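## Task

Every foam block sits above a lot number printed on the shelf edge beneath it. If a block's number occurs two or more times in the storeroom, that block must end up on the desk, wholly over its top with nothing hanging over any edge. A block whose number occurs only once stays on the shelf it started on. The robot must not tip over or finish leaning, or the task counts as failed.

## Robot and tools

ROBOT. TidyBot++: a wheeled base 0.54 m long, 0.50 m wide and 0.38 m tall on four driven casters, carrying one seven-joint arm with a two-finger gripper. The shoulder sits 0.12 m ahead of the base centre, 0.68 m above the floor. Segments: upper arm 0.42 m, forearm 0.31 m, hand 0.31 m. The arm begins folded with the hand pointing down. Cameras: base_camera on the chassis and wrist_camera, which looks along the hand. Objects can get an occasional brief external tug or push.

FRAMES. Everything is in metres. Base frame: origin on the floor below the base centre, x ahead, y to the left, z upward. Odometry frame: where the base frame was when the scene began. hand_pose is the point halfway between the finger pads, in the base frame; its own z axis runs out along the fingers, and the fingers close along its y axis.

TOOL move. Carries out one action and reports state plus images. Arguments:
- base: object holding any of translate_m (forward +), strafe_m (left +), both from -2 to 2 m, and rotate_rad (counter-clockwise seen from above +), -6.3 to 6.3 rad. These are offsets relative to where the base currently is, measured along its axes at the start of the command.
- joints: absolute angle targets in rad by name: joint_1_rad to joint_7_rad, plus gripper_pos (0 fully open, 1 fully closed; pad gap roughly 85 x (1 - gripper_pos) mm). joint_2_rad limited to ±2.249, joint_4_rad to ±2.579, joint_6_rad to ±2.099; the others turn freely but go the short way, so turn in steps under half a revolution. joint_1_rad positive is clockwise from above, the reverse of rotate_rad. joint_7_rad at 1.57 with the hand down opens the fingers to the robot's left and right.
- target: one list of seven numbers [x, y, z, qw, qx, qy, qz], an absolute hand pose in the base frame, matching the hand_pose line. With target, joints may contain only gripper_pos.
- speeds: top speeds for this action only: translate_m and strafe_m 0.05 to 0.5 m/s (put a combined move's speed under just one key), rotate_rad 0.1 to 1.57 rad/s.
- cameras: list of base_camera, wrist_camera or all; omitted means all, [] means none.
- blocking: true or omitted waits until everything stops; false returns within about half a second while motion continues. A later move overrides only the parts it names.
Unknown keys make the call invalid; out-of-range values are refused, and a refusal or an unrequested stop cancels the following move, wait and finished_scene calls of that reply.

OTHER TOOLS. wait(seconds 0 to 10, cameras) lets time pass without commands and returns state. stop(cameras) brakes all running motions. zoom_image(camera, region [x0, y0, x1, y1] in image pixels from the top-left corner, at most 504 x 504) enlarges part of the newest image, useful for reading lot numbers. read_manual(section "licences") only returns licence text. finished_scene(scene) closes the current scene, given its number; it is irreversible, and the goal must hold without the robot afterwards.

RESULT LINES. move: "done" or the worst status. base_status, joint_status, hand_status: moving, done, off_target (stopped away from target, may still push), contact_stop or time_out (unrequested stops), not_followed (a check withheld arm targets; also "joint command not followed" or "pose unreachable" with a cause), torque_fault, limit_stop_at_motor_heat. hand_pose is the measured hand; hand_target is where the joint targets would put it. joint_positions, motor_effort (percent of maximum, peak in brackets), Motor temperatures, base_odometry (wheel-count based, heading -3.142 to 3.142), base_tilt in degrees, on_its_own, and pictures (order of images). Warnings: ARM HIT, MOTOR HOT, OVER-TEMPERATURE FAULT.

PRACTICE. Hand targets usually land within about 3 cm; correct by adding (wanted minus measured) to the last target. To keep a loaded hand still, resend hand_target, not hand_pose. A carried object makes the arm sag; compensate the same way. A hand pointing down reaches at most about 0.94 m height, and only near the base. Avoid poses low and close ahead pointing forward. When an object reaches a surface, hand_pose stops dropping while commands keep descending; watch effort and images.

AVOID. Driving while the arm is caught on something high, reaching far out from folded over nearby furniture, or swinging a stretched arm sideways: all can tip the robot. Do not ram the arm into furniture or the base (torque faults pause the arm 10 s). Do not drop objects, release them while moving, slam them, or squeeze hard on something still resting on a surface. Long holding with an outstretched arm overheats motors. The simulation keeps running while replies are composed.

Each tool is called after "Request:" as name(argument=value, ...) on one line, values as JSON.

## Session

Request:
move(joints={"joint_1_rad": 0.0, "joint_2_rad": -0.33, "joint_3_rad": 3.14159, "joint_4_rad": -1.62, "joint_5_rad": 0.0, "joint_6_rad": -0.7, "joint_7_rad": 1.571, "gripper_pos": 0.0})

Scene clock: 2.20 s.
Motor temperatures (°C): [37 35 30 37 40 37 42]
move: done
base_odometry: x=+0.000 y=+0.000 heading=+0.000
base_tilt: forward=-0.3 right=+0.6
base_status: not commanded
joint_positions: joint_1_rad=-0.020 joint_2_rad=-0.352 joint_3_rad=+3.125 joint_4_rad=-1.632 joint_5_rad=-0.004 joint_6_rad=-0.757 joint_7_rad=+1.592 gripper_pos=+0.000
joint_status: all done
motor_effort: joint_1_rad=+0(2) joint_2_rad=-8(8) joint_3_rad=+1(2) joint_4_rad=+21(22) joint_5_rad=+1(2) joint_6_rad=+7(9) joint_7_rad=-1(1)
hand_pose: x=+0.5527 y=+0.0196 z=+1.0266 quat_wxyz=(-0.004, +0.851, +0.025, +0.524) (m; base frame)
hand_target: x=+0.5690 y=+0.0014 z=+1.0403 quat_wxyz=(+0.000, +0.839, +0.000, +0.545) (m; base frame)
hand_status: not commanded
pictures: base_camera, wrist_camera
Images, in order (width x height): base_camera 644x364, wrist_camera 644x476.

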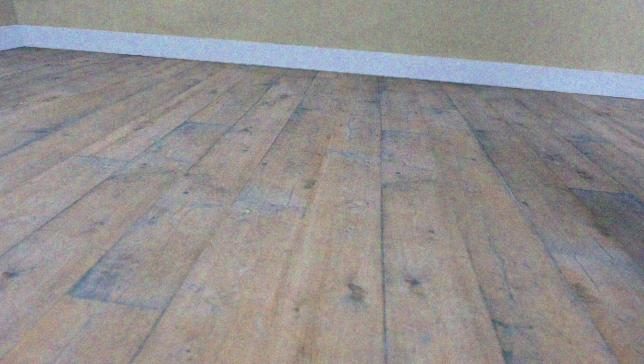

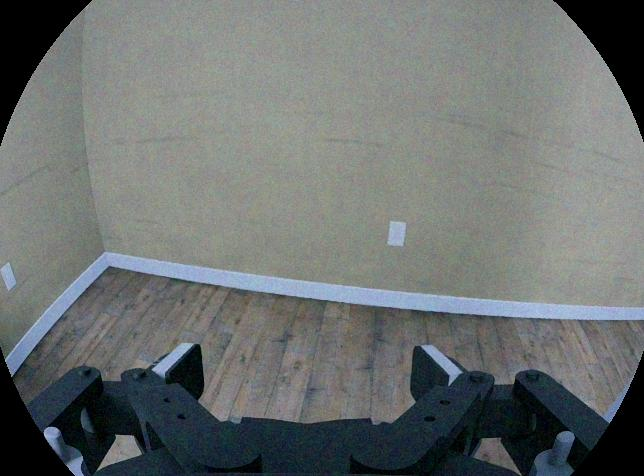

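Request:
move(base={"rotate_rad": 1.57})

Request:
move(base={"rotate_rad": 1.57})

Request:
move(base={"rotate_rad": 1.57})

Scene clock: 4.83 s.
Motor temperatures (°C): [37 35 30 37 40 37 42]
move: done
base_odometry: x=+0.000 y=+0.000 heading=+1.569
base_tilt: forward=-0.4 right=+0.6
base_status: done
joint_positions: joint_1_rad=-0.014 joint_2_rad=-0.341 joint_3_rad=+3.133 joint_4_rad=-1.632 joint_5_rad=-0.004 joint_6_rad=-0.753 joint_7_rad=+1.592 gripper_pos=+0.000
joint_status: not commanded
motor_effort: joint_1_rad=+0(2) joint_2_rad=-9(11) joint_3_rad=+1(3) joint_4_rad=+21(22) joint_5_rad=+1(1) joint_6_rad=+8(8) joint_7_rad=+0(1)
hand_pose: x=+0.5572 y=+0.0127 z=+1.0231 quat_wxyz=(-0.001, +0.853, +0.018, +0.522) (m; base frame)
hand_target: x=+0.5690 y=+0.0014 z=+1.0403 quat_wxyz=(+0.000, +0.839, +0.000, +0.545) (m; base frame)
hand_status: not commanded
pictures: base_camera, wrist_camera
Images, in order (width x height): base_camera 644x364, wrist_camera 644x476.

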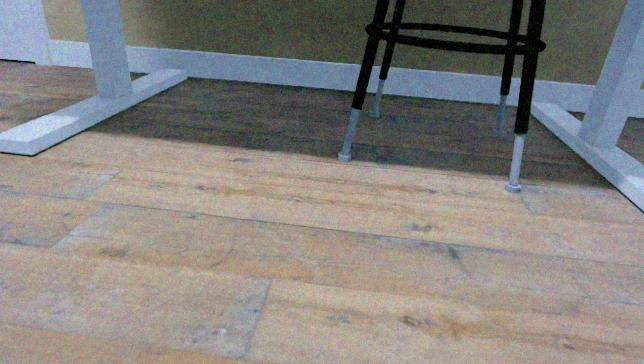

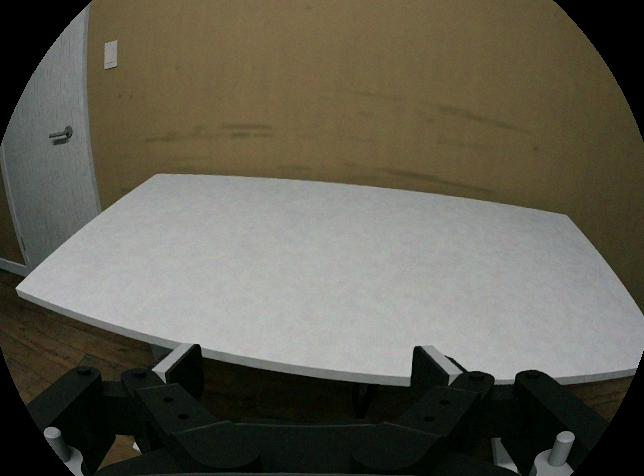

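Scene clock: 7.17 s.
Motor temperatures (°C): [37 35 30 37 40 37 42]
move: done
base_odometry: x=+0.000 y=+0.000 heading=+3.139
base_tilt: forward=-0.3 right=+0.6
base_status: done
joint_positions: joint_1_rad=-0.011 joint_2_rad=-0.340 joint_3_rad=+3.136 joint_4_rad=-1.632 joint_5_rad=-0.004 joint_6_rad=-0.752 joint_7_rad=+1.592 gripper_pos=+0.000
joint_status: not commanded
motor_effort: joint_1_rad=+0(2) joint_2_rad=-8(11) joint_3_rad=+1(3) joint_4_rad=+21(22) joint_5_rad=+1(1) joint_6_rad=+8(8) joint_7_rad=+0(1)
hand_pose: x=+0.5577 y=+0.0101 z=+1.0230 quat_wxyz=(+0.000, +0.853, +0.016, +0.522) (m; base frame)
hand_target: x=+0.5690 y=+0.0014 z=+1.0403 quat_wxyz=(+0.000, +0.839, +0.000, +0.545) (m; base frame)
hand_status: not commanded
pictures: base_camera, wrist_camera
Images, in order (width x height): base_camera 644x364, wrist_camera 644x476.

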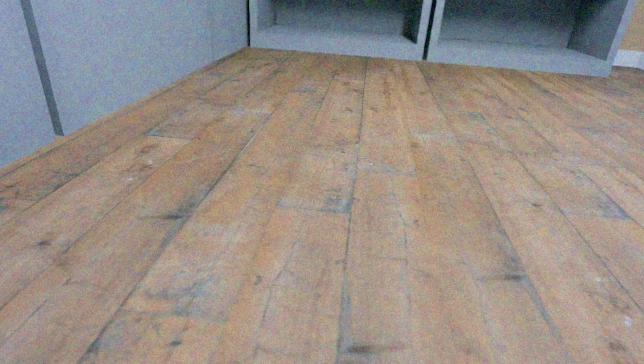

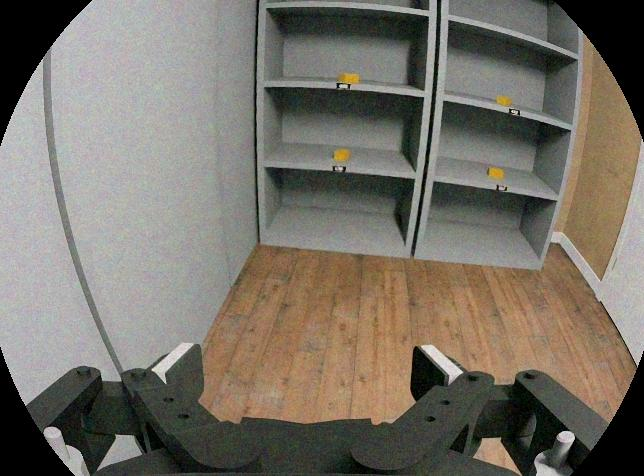

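Scene clock: 9.50 s.
Motor temperatures (°C): [37 35 30 37 40 37 42]
move: done
base_odometry: x=+0.000 y=+0.000 heading=-1.575
base_tilt: forward=-0.3 right=+0.6
base_status: done
joint_positions: joint_1_rad=-0.010 joint_2_rad=-0.340 joint_3_rad=+3.137 joint_4_rad=-1.632 joint_5_rad=-0.004 joint_6_rad=-0.752 joint_7_rad=+1.592 gripper_pos=+0.000
joint_status: not commanded
motor_effort: joint_1_rad=+0(2) joint_2_rad=-9(11) joint_3_rad=+1(3) joint_4_rad=+22(22) joint_5_rad=+1(1) joint_6_rad=+8(9) joint_7_rad=+0(1)
hand_pose: x=+0.5579 y=+0.0090 z=+1.0229 quat_wxyz=(+0.000, +0.853, +0.015, +0.522) (m; base frame)
hand_target: x=+0.5690 y=+0.0014 z=+1.0403 quat_wxyz=(+0.000, +0.839, +0.000, +0.545) (m; base frame)
hand_status: not commanded
pictures: base_camera, wrist_camera
Images, in order (width x height): base_camera 644x364, wrist_camera 644x476.

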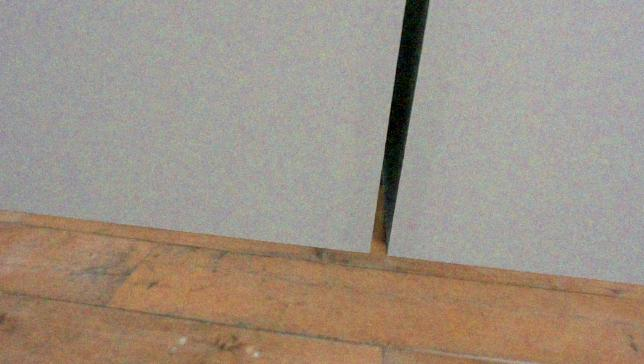

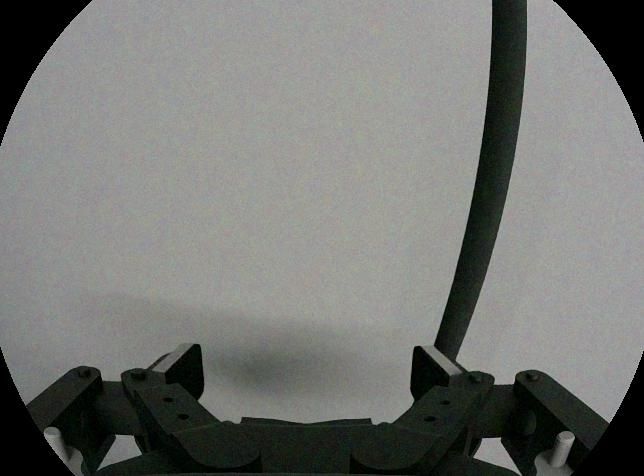

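Request:
move(base={"rotate_rad": -1.8, "translate_m": -0.064, "strafe_m": -0.496})

Request:
zoom_image(camera="wrist_camera", region=[180, 20, 480, 240])

Scene clock: 15.47 s.
Motor temperatures (°C): [37 35 30 37 40 37 42]
move: done
base_odometry: x=-0.496 y=+0.066 heading=+2.908
base_tilt: forward=-0.3 right=+0.6
base_status: done
joint_positions: joint_1_rad=-0.010 joint_2_rad=-0.333 joint_3_rad=+3.138 joint_4_rad=-1.632 joint_5_rad=-0.004 joint_6_rad=-0.751 joint_7_rad=+1.592 gripper_pos=+0.000
joint_status: not commanded
motor_effort: joint_1_rad=-1(2) joint_2_rad=-9(12) joint_3_rad=+1(5) joint_4_rad=+21(23) joint_5_rad=+1(2) joint_6_rad=+7(8) joint_7_rad=+0(1)
hand_pose: x=+0.5602 y=+0.0087 z=+1.0203 quat_wxyz=(+0.000, +0.855, +0.014, +0.519) (m; base frame)
hand_target: x=+0.5690 y=+0.0014 z=+1.0403 quat_wxyz=(+0.000, +0.839, +0.000, +0.545) (m; base frame)
hand_status: not commanded
pictures: base_camera, wrist_camera
Images, in order (width x height): base_camera 644x364, wrist_camera 644x476.

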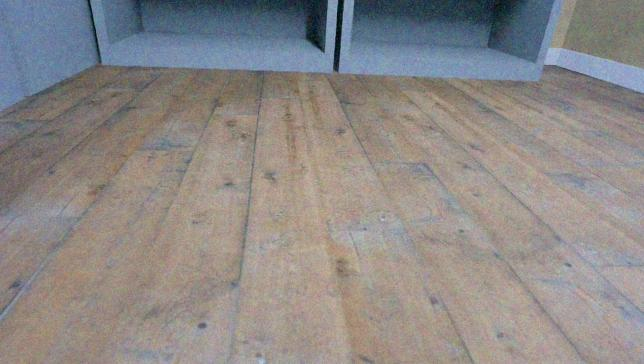

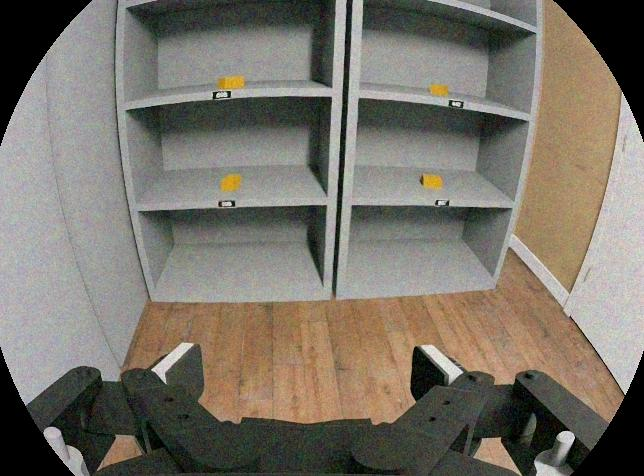

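Scaled by 1.680.

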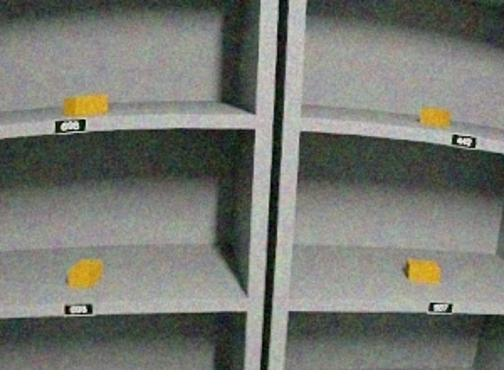

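Request:
zoom_image(camera="wrist_camera", region=[200, 85, 245, 105])

Request:
zoom_image(camera="wrist_camera", region=[205, 193, 250, 213])

Request:
zoom_image(camera="wrist_camera", region=[435, 94, 480, 114])

Request:
zoom_image(camera="wrist_camera", region=[420, 192, 465, 212])

Scaled by 11.200.

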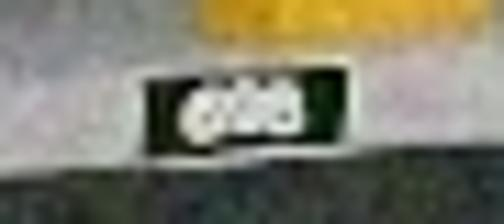

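Scaled by 11.200.

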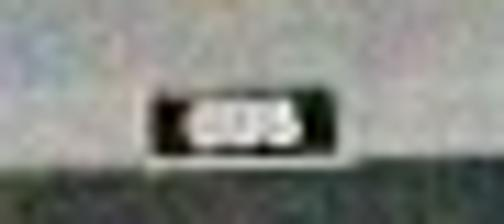

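Scaled by 11.200.

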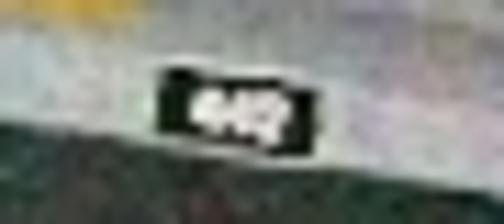

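Scaled by 11.200.

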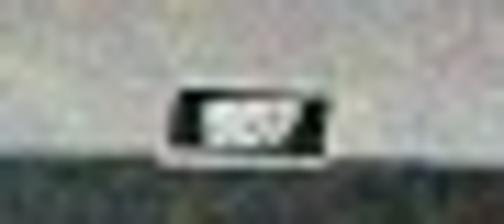

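Request:
move(base={"translate_m": 0.65, "strafe_m": -0.03}, cameras=["wrist_camera"])

Request:
zoom_image(camera="wrist_camera", region=[120, 40, 340, 220])

Request:
zoom_image(camera="wrist_camera", region=[380, 40, 600, 220])

Scene clock: 19.50 s.
Motor temperatures (°C): [37 35 30 37 40 37 42]
move: done
base_odometry: x=-1.122 y=+0.246 heading=+2.907
base_tilt: forward=-0.3 right=+0.6
base_status: done
joint_positions: joint_1_rad=-0.010 joint_2_rad=-0.333 joint_3_rad=+3.138 joint_4_rad=-1.632 joint_5_rad=-0.004 joint_6_rad=-0.751 joint_7_rad=+1.592 gripper_pos=+0.000
joint_status: not commanded
motor_effort: joint_1_rad=+0(1) joint_2_rad=-8(12) joint_3_rad=+0(1) joint_4_rad=+21(22) joint_5_rad=+1(1) joint_6_rad=+8(9) joint_7_rad=-1(1)
hand_pose: x=+0.5603 y=+0.0087 z=+1.0208 quat_wxyz=(+0.000, +0.854, +0.014, +0.520) (m; base frame)
hand_target: x=+0.5690 y=+0.0014 z=+1.0403 quat_wxyz=(+0.000, +0.839, +0.000, +0.545) (m; base frame)
hand_status: not commanded
pictures: wrist_camera
Images, in order (width x height): wrist_camera 644x476.

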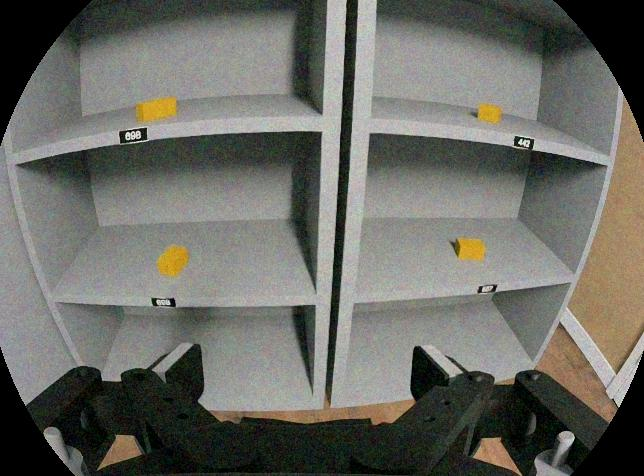

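Scaled by 2.291.

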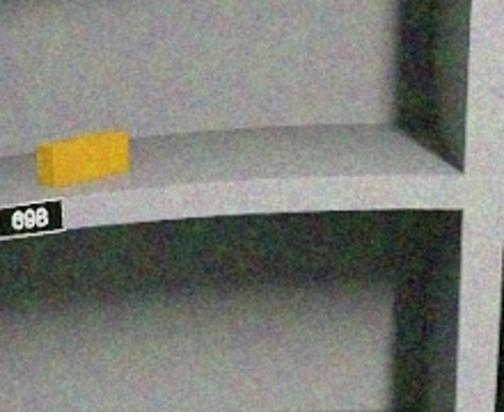

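Scaled by 2.291.

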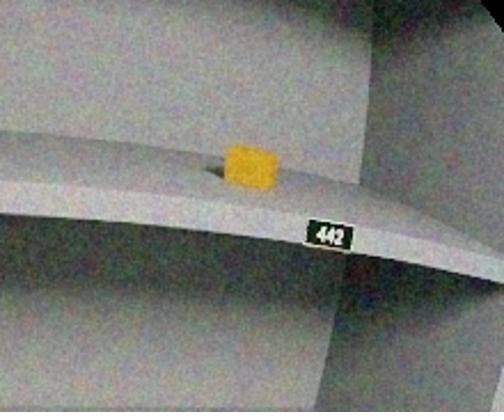

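Request:
zoom_image(camera="wrist_camera", region=[110, 120, 160, 150])

Request:
zoom_image(camera="wrist_camera", region=[140, 287, 190, 317])

Request:
zoom_image(camera="wrist_camera", region=[500, 128, 550, 158])

Request:
zoom_image(camera="wrist_camera", region=[462, 274, 512, 304])

Scaled by 10.080.

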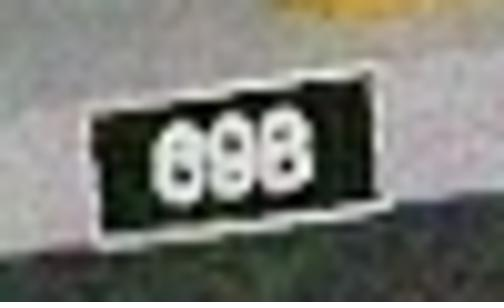

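Scaled by 10.080.

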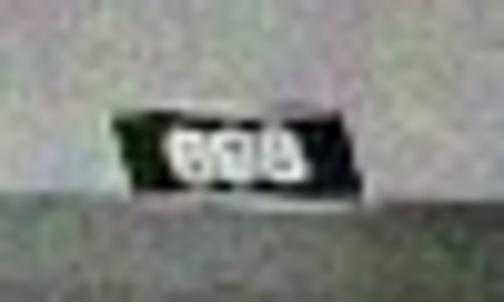

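Scaled by 10.080.

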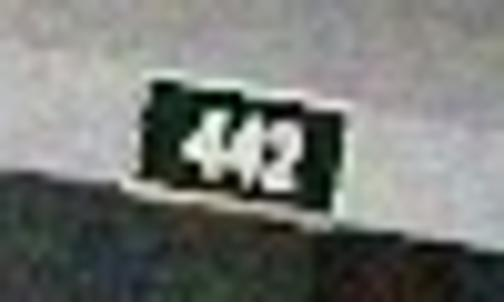

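Scaled by 10.080.

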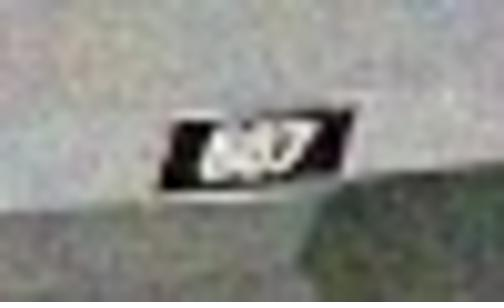

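Request:
move(base={"translate_m": 0.513, "strafe_m": -0.053, "rotate_rad": 0.1}, joints={"joint_1_rad": 0.0, "joint_2_rad": -0.8, "joint_3_rad": 3.14159, "joint_4_rad": -2.5, "joint_5_rad": 0.0, "joint_6_rad": -0.2, "joint_7_rad": 1.571}, cameras=["wrist_camera"])

Request:
zoom_image(camera="wrist_camera", region=[60, 60, 322, 400])

Request:
zoom_image(camera="wrist_camera", region=[322, 60, 584, 400])

Scene clock: 24.47 s.
Motor temperatures (°C): [37 35 30 37 40 37 42]
move: done
base_odometry: x=-1.608 y=+0.417 heading=+3.007
base_tilt: forward=-0.3 right=+0.6
base_status: done
joint_positions: joint_1_rad=-0.009 joint_2_rad=-0.782 joint_3_rad=+3.137 joint_4_rad=-2.469 joint_5_rad=-0.004 joint_6_rad=-0.257 joint_7_rad=+1.592 gripper_pos=+0.000
joint_status: all done
motor_effort: joint_1_rad=-1(2) joint_2_rad=+4(9) joint_3_rad=+1(3) joint_4_rad=+22(24) joint_5_rad=+1(2) joint_6_rad=+8(9) joint_7_rad=+0(1)
hand_pose: x=+0.4246 y=+0.0061 z=+0.8304 quat_wxyz=(+0.002, +0.826, +0.013, +0.564) (m; base frame)
hand_target: x=+0.4235 y=+0.0013 z=+0.8338 quat_wxyz=(+0.000, +0.813, +0.000, +0.582) (m; base frame)
hand_status: not commanded
pictures: wrist_camera
Images, in order (width x height): wrist_camera 644x476.

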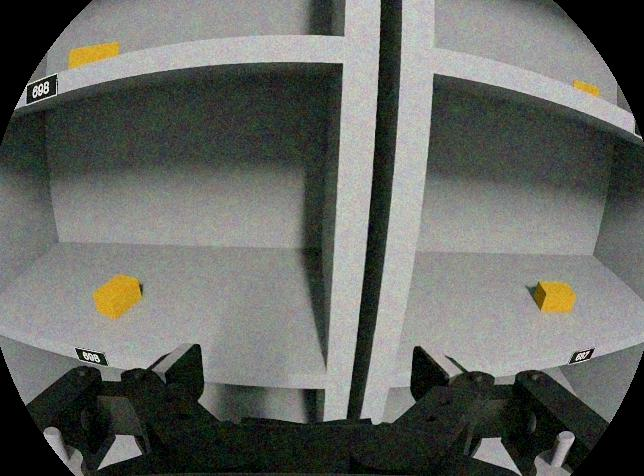

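Scaled by 1.482.

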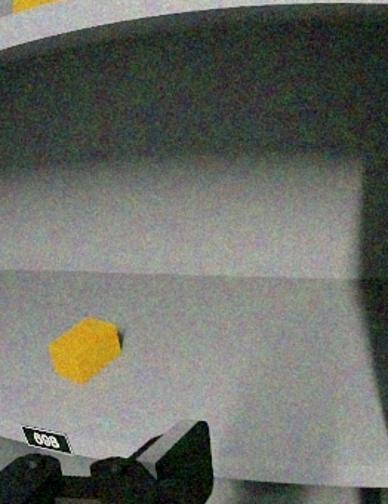

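Scaled by 1.482.

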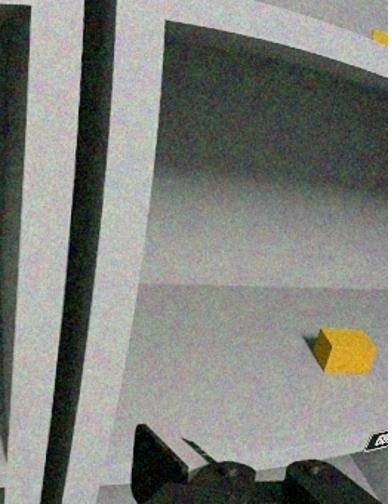

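Request:
zoom_image(camera="wrist_camera", region=[20, 72, 70, 107])

Request:
zoom_image(camera="wrist_camera", region=[66, 338, 116, 373])

Request:
zoom_image(camera="wrist_camera", region=[558, 338, 608, 373])

Scaled by 10.080.

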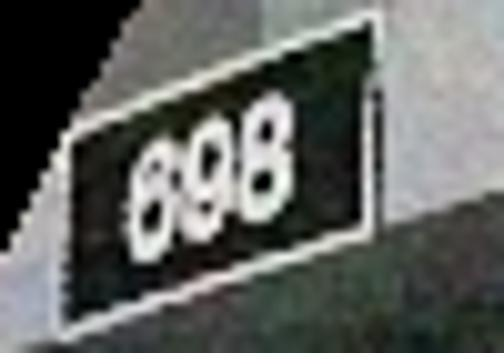

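Scaled by 10.080.

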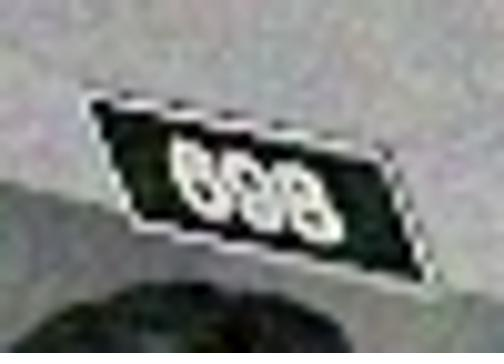

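Scaled by 10.080.

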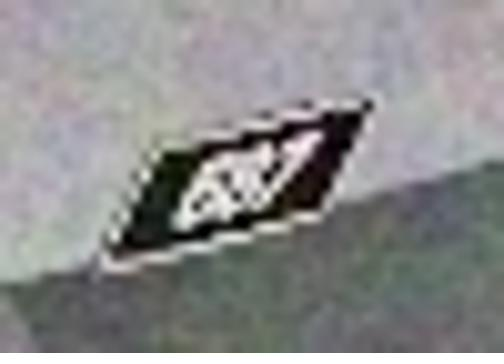

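Request:
move(base={"translate_m": 0.006, "strafe_m": 0.612}, joints={"joint_1_rad": 0.224, "joint_2_rad": 0.522, "joint_3_rad": 3.14159, "joint_4_rad": -2.0, "joint_5_rad": 0.0, "joint_6_rad": 0.209, "joint_7_rad": 1.571}, cameras=["wrist_camera"])

Scene clock: 30.37 s.
Motor temperatures (°C): [37 35 30 37 40 37 42]
move: done
base_odometry: x=-1.696 y=-0.189 heading=+3.007
base_tilt: forward=-0.3 right=+0.6
base_status: done
joint_positions: joint_1_rad=+0.207 joint_2_rad=+0.498 joint_3_rad=+3.137 joint_4_rad=-2.019 joint_5_rad=-0.004 joint_6_rad=+0.153 joint_7_rad=+1.592 gripper_pos=+0.000
joint_status: all done
motor_effort: joint_1_rad=+0(1) joint_2_rad=-31(33) joint_3_rad=+0(2) joint_4_rad=+13(23) joint_5_rad=+1(2) joint_6_rad=+6(10) joint_7_rad=+0(1)
hand_pose: x=+0.7103 y=-0.1201 z=+0.5746 quat_wxyz=(+0.041, +0.921, -0.087, +0.377) (m; base frame)
hand_target: x=+0.7255 y=-0.1368 z=+0.5802 quat_wxyz=(+0.045, +0.910, -0.102, +0.400) (m; base frame)
hand_status: not commanded
pictures: wrist_camera
Images, in order (width x height): wrist_camera 644x476.

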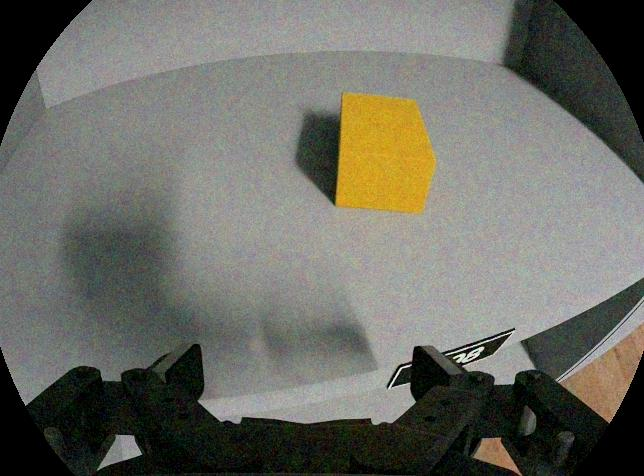

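Request:
move(base={"translate_m": 0.096, "strafe_m": -0.027}, joints={"joint_1_rad": 0.292, "joint_2_rad": 0.535}, cameras=["wrist_camera"])

Scene clock: 32.20 s.
Motor temperatures (°C): [37 35 30 37 40 37 42]
move: done
base_odometry: x=-1.788 y=-0.149 heading=+3.008
base_tilt: forward=-0.3 right=+0.6
base_status: done
joint_positions: joint_1_rad=+0.282 joint_2_rad=+0.511 joint_3_rad=+3.140 joint_4_rad=-2.009 joint_5_rad=-0.004 joint_6_rad=+0.159 joint_7_rad=+1.592 gripper_pos=+0.000
joint_status: all done
motor_effort: joint_1_rad=-1(3) joint_2_rad=-31(33) joint_3_rad=+0(2) joint_4_rad=+14(15) joint_5_rad=+1(1) joint_6_rad=+6(7) joint_7_rad=+0(1)
hand_pose: x=+0.7037 y=-0.1672 z=+0.5723 quat_wxyz=(+0.056, +0.917, -0.122, +0.377) (m; base frame)
hand_target: x=+0.7135 y=-0.1773 z=+0.5721 quat_wxyz=(+0.058, +0.908, -0.133, +0.392) (m; base frame)
hand_status: not commanded
pictures: wrist_camera
Images, in order (width x height): wrist_camera 644x476.

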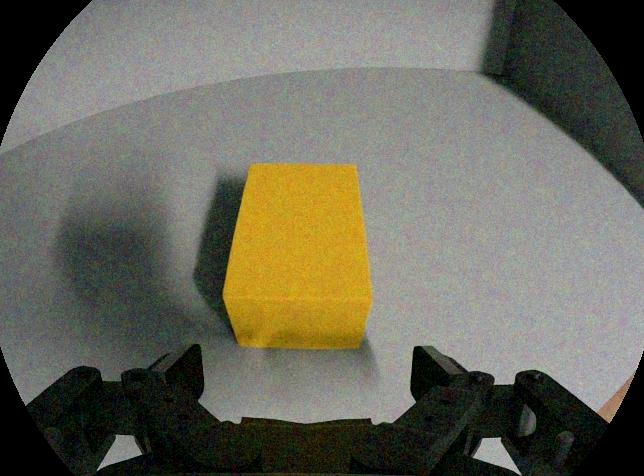

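Request:
move(base={"translate_m": 0.0876, "strafe_m": -0.021}, cameras=["wrist_camera"])

Request:
move(joints={"gripper_pos": 0.6}, cameras=["wrist_camera"])

Scene clock: 34.33 s.
Motor temperatures (°C): [37 35 30 37 40 37 42]
move: done
base_odometry: x=-1.872 y=-0.117 heading=+3.008
base_tilt: forward=-0.3 right=+0.6
base_status: done
joint_positions: joint_1_rad=+0.282 joint_2_rad=+0.514 joint_3_rad=+3.140 joint_4_rad=-2.006 joint_5_rad=-0.004 joint_6_rad=+0.161 joint_7_rad=+1.592 gripper_pos=+0.000
joint_status: not commanded
motor_effort: joint_1_rad=+0(2) joint_2_rad=-31(33) joint_3_rad=+0(1) joint_4_rad=+14(15) joint_5_rad=+1(1) joint_6_rad=+7(7) joint_7_rad=+0(1)
hand_pose: x=+0.7051 y=-0.1677 z=+0.5720 quat_wxyz=(+0.056, +0.916, -0.122, +0.377) (m; base frame)
hand_target: x=+0.7135 y=-0.1773 z=+0.5721 quat_wxyz=(+0.058, +0.908, -0.133, +0.392) (m; base frame)
hand_status: not commanded
pictures: wrist_camera
Images, in order (width x height): wrist_camera 644x476.

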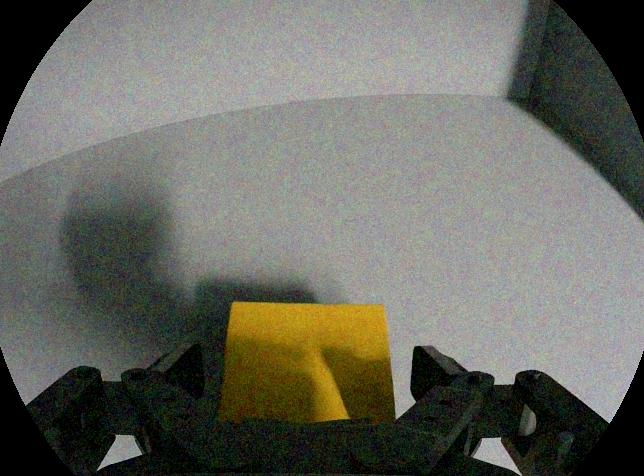

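Scene clock: 35.20 s.
Motor temperatures (°C): [37 35 30 37 40 37 42]
move: off_target
base_odometry: x=-1.872 y=-0.117 heading=+3.008
base_tilt: forward=-0.3 right=+0.6
base_status: not commanded
joint_positions: joint_1_rad=+0.282 joint_2_rad=+0.514 joint_3_rad=+3.140 joint_4_rad=-2.005 joint_5_rad=-0.004 joint_6_rad=+0.163 joint_7_rad=+1.592 gripper_pos=+0.396
joint_status: gripper_pos off_target (ended at +0.396, target +0.600)
motor_effort: joint_1_rad=+0(1) joint_2_rad=-29(32) joint_3_rad=+0(0) joint_4_rad=+13(14) joint_5_rad=+1(1) joint_6_rad=+6(7) joint_7_rad=+0(0)
hand_pose: x=+0.7057 y=-0.1679 z=+0.5729 quat_wxyz=(+0.057, +0.916, -0.122, +0.379) (m; base frame)
hand_target: x=+0.7135 y=-0.1773 z=+0.5721 quat_wxyz=(+0.058, +0.908, -0.133, +0.392) (m; base frame)
hand_status: not commanded
pictures: wrist_camera
Images, in order (width x height): wrist_camera 644x476.

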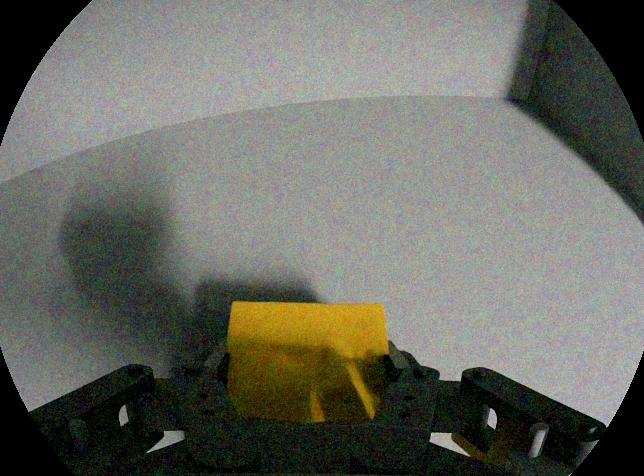

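Request:
move(joints={"joint_2_rad": 0.411, "joint_4_rad": -1.94, "joint_6_rad": -0.035}, cameras=[])

Request:
move(base={"translate_m": -0.32, "strafe_m": 0.0}, blocking=false, cameras=[])

Request:
move(joints={"joint_1_rad": 0.0, "joint_2_rad": -0.416, "joint_4_rad": -1.655, "joint_6_rad": -1.085}, cameras=["wrist_camera"])

Scene clock: 36.90 s.
Motor temperatures (°C): [37 35 30 37 40 37 42]
move: done
base_odometry: x=-1.872 y=-0.117 heading=+3.008
base_tilt: forward=-0.3 right=+0.6
base_status: not commanded
joint_positions: joint_1_rad=+0.282 joint_2_rad=+0.403 joint_3_rad=+3.140 joint_4_rad=-1.953 joint_5_rad=-0.004 joint_6_rad=+0.010 joint_7_rad=+1.592 gripper_pos=+0.396
joint_status: all done
motor_effort: joint_1_rad=+0(1) joint_2_rad=-30(34) joint_3_rad=+0(0) joint_4_rad=+16(17) joint_5_rad=+1(1) joint_6_rad=+7(8) joint_7_rad=+0(1)
hand_pose: x=+0.7053 y=-0.1676 z=+0.6288 quat_wxyz=(+0.057, +0.914, -0.122, +0.383) (m; base frame)
hand_target: x=+0.6988 y=-0.1729 z=+0.6198 quat_wxyz=(+0.054, +0.920, -0.135, +0.365) (m; base frame)
hand_status: not commanded
pictures: none
No camera images: "cameras" was empty.

Scene clock: 37.40 s.
Motor temperatures (°C): [37 35 30 37 40 37 42]
move: moving
base_odometry: x=-1.812 y=-0.125 heading=+3.008
base_tilt: forward=-0.3 right=+0.6
base_status: translate_m moving; strafe_m moving
joint_positions: joint_1_rad=+0.282 joint_2_rad=+0.403 joint_3_rad=+3.140 joint_4_rad=-1.951 joint_5_rad=-0.004 joint_6_rad=+0.009 joint_7_rad=+1.592 gripper_pos=+0.396
joint_status: not commanded
motor_effort: joint_1_rad=+0(1) joint_2_rad=-32(32) joint_3_rad=+0(1) joint_4_rad=+15(17) joint_5_rad=+1(1) joint_6_rad=+7(7) joint_7_rad=+0(1)
hand_pose: x=+0.7058 y=-0.1678 z=+0.6296 quat_wxyz=(+0.057, +0.914, -0.122, +0.384) (m; base frame)
hand_target: x=+0.6988 y=-0.1729 z=+0.6198 quat_wxyz=(+0.054, +0.920, -0.135, +0.365) (m; base frame)
hand_status: not commanded
pictures: none
No camera images: "cameras" was empty.

Scene clock: 39.87 s.
Motor temperatures (°C): [37 35 30 37 40 37 42]
move: done
base_odometry: x=-1.555 y=-0.159 heading=+3.008
base_tilt: forward=-0.3 right=+0.6
base_status: done
joint_positions: joint_1_rad=+0.020 joint_2_rad=-0.409 joint_3_rad=+3.140 joint_4_rad=-1.671 joint_5_rad=-0.004 joint_6_rad=-1.035 joint_7_rad=+1.592 gripper_pos=+0.396
joint_status: all done
motor_effort: joint_1_rad=-1(2) joint_2_rad=-5(33) joint_3_rad=+0(1) joint_4_rad=+21(21) joint_5_rad=+1(1) joint_6_rad=+6(8) joint_7_rad=+0(1)
hand_pose: x=+0.4839 y=-0.0038 z=+0.9571 quat_wxyz=(+0.006, +0.912, +0.001, +0.410) (m; base frame)
hand_target: x=+0.4733 y=+0.0014 z=+0.9562 quat_wxyz=(+0.000, +0.918, +0.000, +0.398) (m; base frame)
hand_status: not commanded
pictures: wrist_camera
Images, in order (width x height): wrist_camera 644x476.

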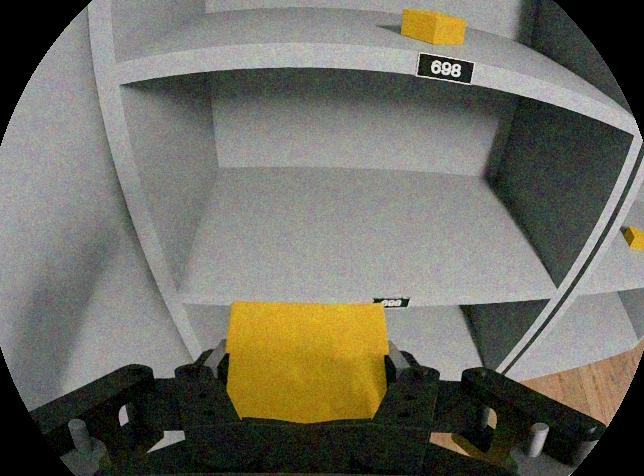

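Request:
zoom_image(camera="wrist_camera", region=[380, 0, 500, 84])

Request:
move(base={"translate_m": -0.92, "strafe_m": -0.62, "rotate_rad": -1.57}, joints={"joint_1_rad": 0.0, "joint_2_rad": 0.14, "joint_4_rad": -1.435, "joint_6_rad": -0.74}, cameras=["wrist_camera"])

Scaled by 4.200.

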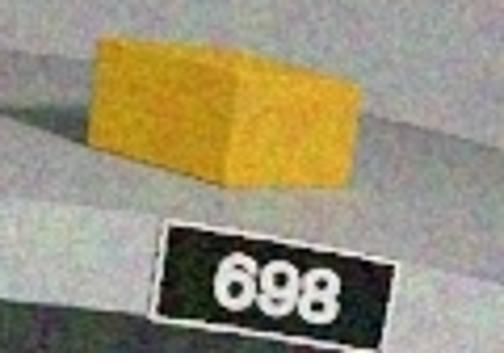

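Scene clock: 43.90 s.
Motor temperatures (°C): [37 35 30 37 40 37 42]
move: done
base_odometry: x=-0.560 y=+0.333 heading=+1.438
base_tilt: forward=-0.3 right=+0.6
base_status: done
joint_positions: joint_1_rad=+0.004 joint_2_rad=+0.133 joint_3_rad=+3.143 joint_4_rad=-1.450 joint_5_rad=-0.004 joint_6_rad=-0.793 joint_7_rad=+1.592 gripper_pos=+0.396
joint_status: all done
motor_effort: joint_1_rad=-1(3) joint_2_rad=-25(29) joint_3_rad=+0(4) joint_4_rad=+21(22) joint_5_rad=+1(2) joint_6_rad=+6(7) joint_7_rad=+0(1)
hand_pose: x=+0.7050 y=-0.0006 z=+0.8707 quat_wxyz=(+0.003, +0.928, +0.007, +0.374) (m; base frame)
hand_target: x=+0.7211 y=+0.0014 z=+0.8863 quat_wxyz=(+0.000, +0.916, +0.000, +0.402) (m; base frame)
hand_status: not commanded
pictures: wrist_camera
Images, in order (width x height): wrist_camera 644x476.

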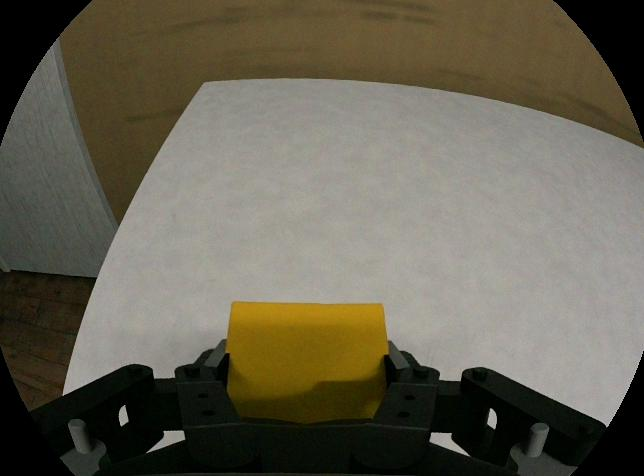

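Request:
move(joints={"joint_2_rad": 0.222, "joint_4_rad": -1.712, "joint_6_rad": -0.43}, cameras=[])

Request:
move(joints={"joint_2_rad": 0.228, "joint_4_rad": -1.745, "joint_6_rad": -0.394}, cameras=["wrist_camera"])

Scene clock: 49.53 s.
Motor temperatures (°C): [37 35 30 37 40 37 42]
move: done
base_odometry: x=-0.560 y=+0.333 heading=+1.438
base_tilt: forward=-0.3 right=+0.6
base_status: not commanded
joint_positions: joint_1_rad=+0.004 joint_2_rad=+0.207 joint_3_rad=+3.143 joint_4_rad=-1.689 joint_5_rad=-0.004 joint_6_rad=-0.487 joint_7_rad=+1.592 gripper_pos=+0.396
joint_status: all done
motor_effort: joint_1_rad=+0(1) joint_2_rad=-26(30) joint_3_rad=+0(0) joint_4_rad=+20(22) joint_5_rad=+1(1) joint_6_rad=+6(8) joint_7_rad=+0(1)
hand_pose: x=+0.7175 y=-0.0010 z=+0.7672 quat_wxyz=(+0.003, +0.929, +0.006, +0.370) (m; base frame)
hand_target: x=+0.7239 y=+0.0014 z=+0.7587 quat_wxyz=(+0.000, +0.925, +0.000, +0.379) (m; base frame)
hand_status: not commanded
pictures: none
No camera images: "cameras" was empty.

Scene clock: 50.17 s.
Motor temperatures (°C): [37 35 30 37 40 37 42]
move: done
base_odometry: x=-0.560 y=+0.333 heading=+1.438
base_tilt: forward=-0.3 right=+0.6
base_status: not commanded
joint_positions: joint_1_rad=+0.004 joint_2_rad=+0.207 joint_3_rad=+3.143 joint_4_rad=-1.720 joint_5_rad=-0.004 joint_6_rad=-0.447 joint_7_rad=+1.592 gripper_pos=+0.396
joint_status: all done
motor_effort: joint_1_rad=+0(1) joint_2_rad=-26(27) joint_3_rad=+0(0) joint_4_rad=+20(21) joint_5_rad=+1(1) joint_6_rad=+7(7) joint_7_rad=+0(1)
hand_pose: x=+0.7164 y=-0.0010 z=+0.7599 quat_wxyz=(+0.003, +0.927, +0.006, +0.374) (m; base frame)
hand_target: x=+0.7211 y=+0.0014 z=+0.7461 quat_wxyz=(+0.000, +0.926, +0.000, +0.378) (m; base frame)
hand_status: not commanded
pictures: wrist_camera
Images, in order (width x height): wrist_camera 644x476.

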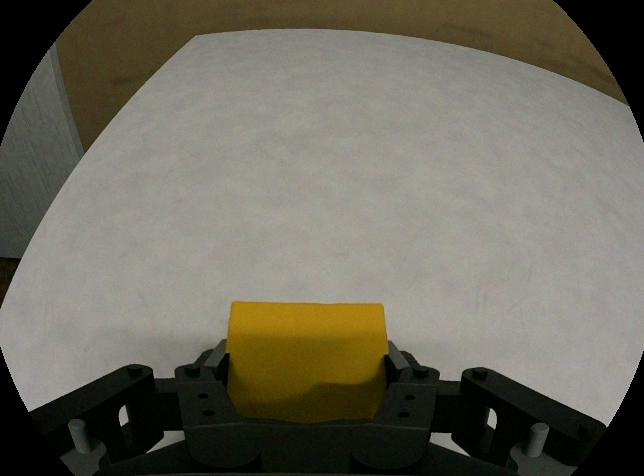

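Request:
move(joints={"joint_1_rad": 0.0, "joint_2_rad": 0.236, "joint_4_rad": -1.78, "joint_6_rad": -0.355}, cameras=["wrist_camera"])

Scene clock: 53.07 s.
Motor temperatures (°C): [37 35 30 37 40 37 42]
move: done
base_odometry: x=-0.560 y=+0.333 heading=+1.438
base_tilt: forward=-0.3 right=+0.6
base_status: not commanded
joint_positions: joint_1_rad=+0.004 joint_2_rad=+0.202 joint_3_rad=+3.143 joint_4_rad=-1.744 joint_5_rad=-0.004 joint_6_rad=-0.407 joint_7_rad=+1.592 gripper_pos=+0.396
joint_status: all done
motor_effort: joint_1_rad=+0(1) joint_2_rad=-20(26) joint_3_rad=+1(1) joint_4_rad=+18(20) joint_5_rad=+1(1) joint_6_rad=+7(8) joint_7_rad=+0(1)
hand_pose: x=+0.7168 y=-0.0011 z=+0.7592 quat_wxyz=(+0.004, +0.923, +0.006, +0.384) (m; base frame)
hand_target: x=+0.7179 y=+0.0014 z=+0.7322 quat_wxyz=(+0.000, +0.927, +0.000, +0.376) (m; base frame)
hand_status: not commanded
pictures: wrist_camera
Images, in order (width x height): wrist_camera 644x476.

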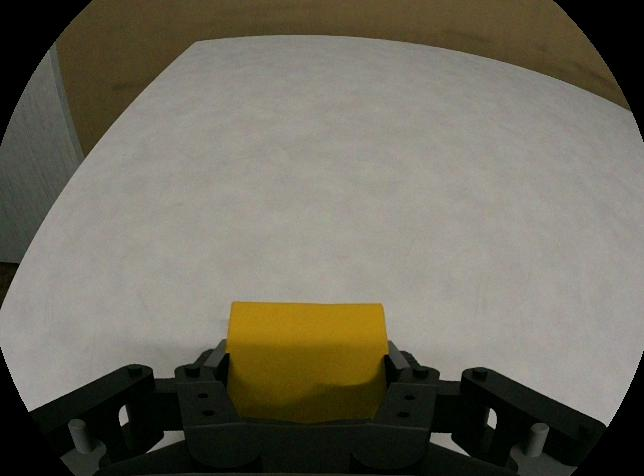

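Request:
move(joints={"joint_1_rad": 0.0, "joint_2_rad": 0.228, "joint_4_rad": -1.745, "joint_6_rad": -0.394, "gripper_pos": 0.0}, cameras=["wrist_camera"])

Scene clock: 54.20 s.
Motor temperatures (°C): [37 35 30 37 40 37 42]
move: done
base_odometry: x=-0.560 y=+0.333 heading=+1.438
base_tilt: forward=-0.3 right=+0.6
base_status: not commanded
joint_positions: joint_1_rad=+0.004 joint_2_rad=+0.213 joint_3_rad=+3.143 joint_4_rad=-1.741 joint_5_rad=-0.004 joint_6_rad=-0.407 joint_7_rad=+1.592 gripper_pos=+0.000
joint_status: all done
motor_effort: joint_1_rad=+0(2) joint_2_rad=-27(28) joint_3_rad=+0(1) joint_4_rad=+20(21) joint_5_rad=+0(1) joint_6_rad=+6(8) joint_7_rad=+0(1)
hand_pose: x=+0.7186 y=-0.0011 z=+0.7547 quat_wxyz=(+0.004, +0.925, +0.006, +0.381) (m; base frame)
hand_target: x=+0.7211 y=+0.0014 z=+0.7461 quat_wxyz=(+0.000, +0.926, +0.000, +0.378) (m; base frame)
hand_status: not commanded
pictures: wrist_camera
Images, in order (width x height): wrist_camera 644x476.

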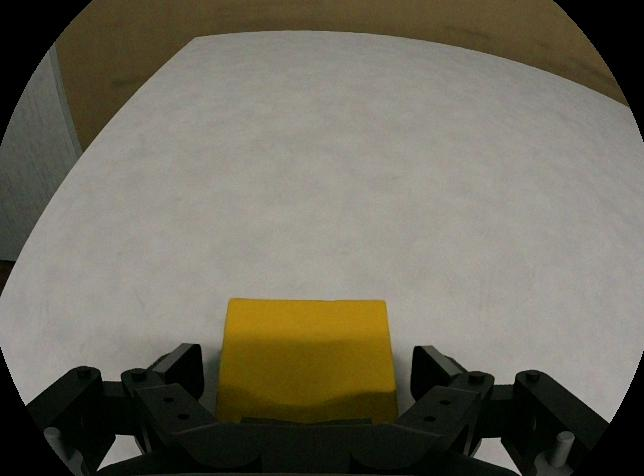

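Request:
move(base={"translate_m": -0.22}, joints={"joint_1_rad": 0.0, "joint_2_rad": -0.05, "joint_4_rad": -1.5, "joint_6_rad": -0.95}, cameras=["wrist_camera"])

Scene clock: 57.43 s.
Motor temperatures (°C): [37 35 30 37 40 37 42]
move: done
base_odometry: x=-0.589 y=+0.115 heading=+1.438
base_tilt: forward=-0.4 right=+0.6
base_status: done
joint_positions: joint_1_rad=+0.004 joint_2_rad=-0.070 joint_3_rad=+3.143 joint_4_rad=-1.506 joint_5_rad=-0.004 joint_6_rad=-0.898 joint_7_rad=+1.592 gripper_pos=+0.000
joint_status: all done
motor_effort: joint_1_rad=+0(2) joint_2_rad=-18(31) joint_3_rad=+0(2) joint_4_rad=+20(22) joint_5_rad=+1(1) joint_6_rad=+6(8) joint_7_rad=+0(1)
hand_pose: x=+0.6260 y=-0.0002 z=+0.9283 quat_wxyz=(+0.003, +0.920, +0.007, +0.393) (m; base frame)
hand_target: x=+0.6203 y=+0.0014 z=+0.9104 quat_wxyz=(+0.000, +0.932, +0.000, +0.362) (m; base frame)
hand_status: not commanded
pictures: wrist_camera
Images, in order (width x height): wrist_camera 644x476.

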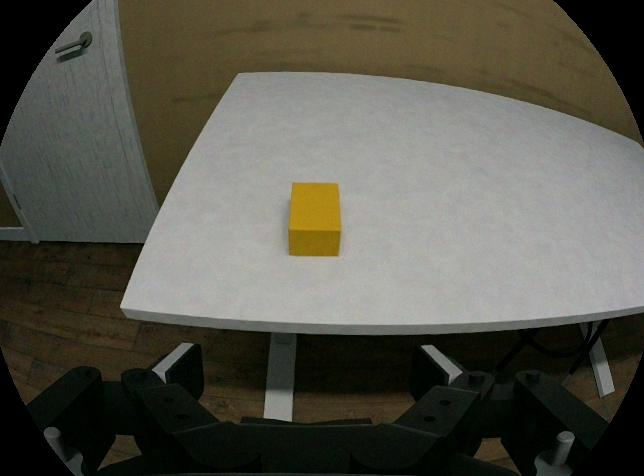

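Request:
move(base={"translate_m": -0.456, "strafe_m": 1.081, "rotate_rad": 1.57}, joints={"joint_1_rad": 0.0, "joint_2_rad": 0.245, "joint_4_rad": -0.739, "joint_5_rad": 0.574, "joint_6_rad": -1.61, "joint_7_rad": 0.906}, cameras=["wrist_camera"])

Scene clock: 61.90 s.
Motor temperatures (°C): [37 36 30 37 40 37 42]
move: done
base_odometry: x=-1.721 y=-0.194 heading=+3.009
base_tilt: forward=-0.3 right=+0.6
base_status: done
joint_positions: joint_1_rad=+0.002 joint_2_rad=+0.231 joint_3_rad=+3.145 joint_4_rad=-0.754 joint_5_rad=+0.510 joint_6_rad=-1.563 joint_7_rad=+0.949 gripper_pos=+0.000
joint_status: all done
motor_effort: joint_1_rad=-1(4) joint_2_rad=-25(28) joint_3_rad=+0(3) joint_4_rad=+16(22) joint_5_rad=+4(6) joint_6_rad=+6(7) joint_7_rad=+0(1)
hand_pose: x=+0.6289 y=-0.1529 z=+1.0400 quat_wxyz=(+0.145, +0.858, -0.353, +0.343) (m; base frame)
hand_target: x=+0.6174 y=-0.1676 z=+1.0396 quat_wxyz=(+0.170, +0.844, -0.384, +0.333) (m; base frame)
hand_status: not commanded
pictures: wrist_camera
Images, in order (width x height): wrist_camera 644x476.

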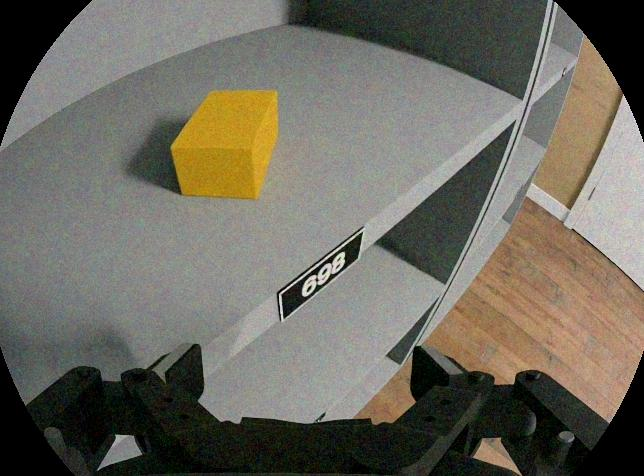

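Request:
zoom_image(camera="wrist_camera", region=[150, 70, 310, 220])

Scaled by 3.150.

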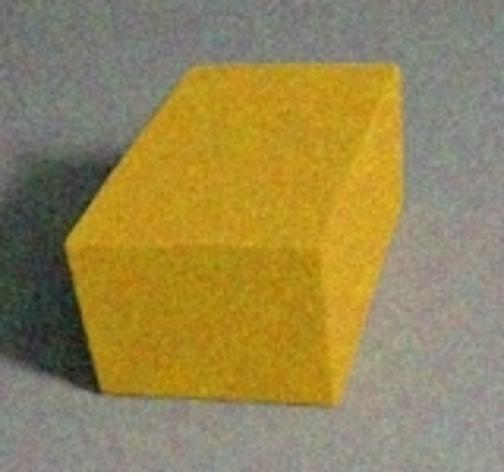

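Request:
move(base={"translate_m": 0.169, "strafe_m": 0.013, "rotate_rad": -0.07}, cameras=["wrist_camera"])

Request:
zoom_image(camera="wrist_camera", region=[200, 130, 400, 330])

Scene clock: 66.13 s.
Motor temperatures (°C): [37 36 30 37 40 37 42]
move: done
base_odometry: x=-1.890 y=-0.184 heading=+2.939
base_tilt: forward=-0.3 right=+0.6
base_status: done
joint_positions: joint_1_rad=+0.008 joint_2_rad=+0.242 joint_3_rad=+3.147 joint_4_rad=-0.752 joint_5_rad=+0.519 joint_6_rad=-1.566 joint_7_rad=+0.949 gripper_pos=+0.000
joint_status: not commanded
motor_effort: joint_1_rad=+0(5) joint_2_rad=-25(29) joint_3_rad=+1(3) joint_4_rad=+17(19) joint_5_rad=+4(5) joint_6_rad=+5(6) joint_7_rad=+0(1)
hand_pose: x=+0.6302 y=-0.1591 z=+1.0358 quat_wxyz=(+0.152, +0.857, -0.357, +0.338) (m; base frame)
hand_target: x=+0.6174 y=-0.1676 z=+1.0396 quat_wxyz=(+0.170, +0.844, -0.384, +0.333) (m; base frame)
hand_status: not commanded
pictures: wrist_camera
Images, in order (width x height): wrist_camera 644x476.

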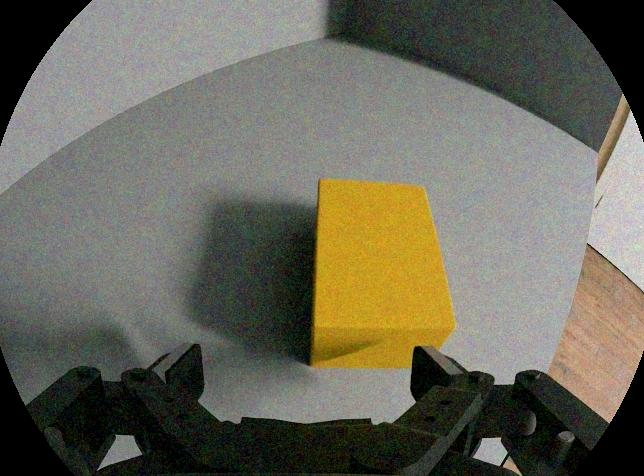

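Scaled by 2.520.

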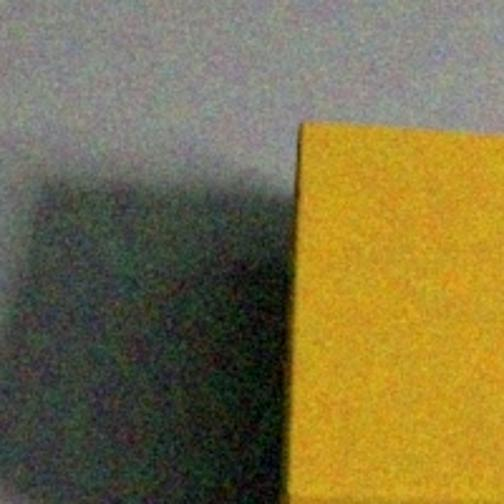

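Request:
move(base={"translate_m": -0.028, "strafe_m": -0.026}, joints={"joint_1_rad": 0.0, "joint_2_rad": 0.197, "joint_4_rad": -0.884, "joint_5_rad": 0.583, "joint_6_rad": -1.455, "joint_7_rad": 0.832}, cameras=["wrist_camera"])

Scene clock: 70.60 s.
Motor temperatures (°C): [37 36 30 37 40 37 42]
move: done
base_odometry: x=-1.857 y=-0.164 heading=+2.940
base_tilt: forward=-0.3 right=+0.6
base_status: done
joint_positions: joint_1_rad=+0.006 joint_2_rad=+0.195 joint_3_rad=+3.147 joint_4_rad=-0.854 joint_5_rad=+0.523 joint_6_rad=-1.505 joint_7_rad=+0.877 gripper_pos=+0.000
joint_status: all done
motor_effort: joint_1_rad=+0(2) joint_2_rad=-23(29) joint_3_rad=+0(2) joint_4_rad=+17(19) joint_5_rad=+5(5) joint_6_rad=+5(6) joint_7_rad=+0(1)
hand_pose: x=+0.6233 y=-0.1590 z=+1.0284 quat_wxyz=(+0.144, +0.847, -0.374, +0.348) (m; base frame)
hand_target: x=+0.6320 y=-0.1689 z=+1.0313 quat_wxyz=(+0.160, +0.833, -0.380, +0.368) (m; base frame)
hand_status: not commanded
pictures: wrist_camera
Images, in order (width x height): wrist_camera 644x476.

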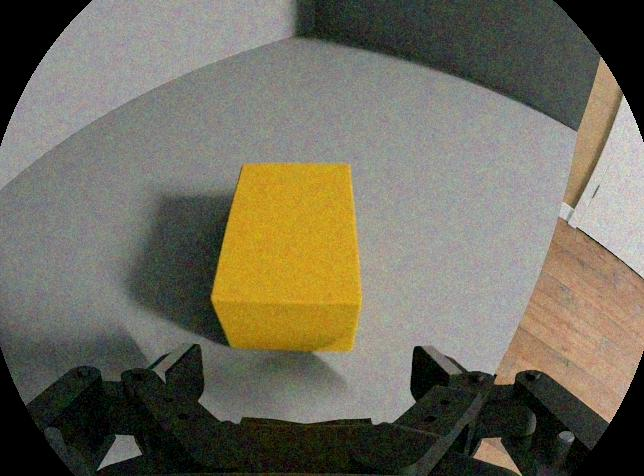

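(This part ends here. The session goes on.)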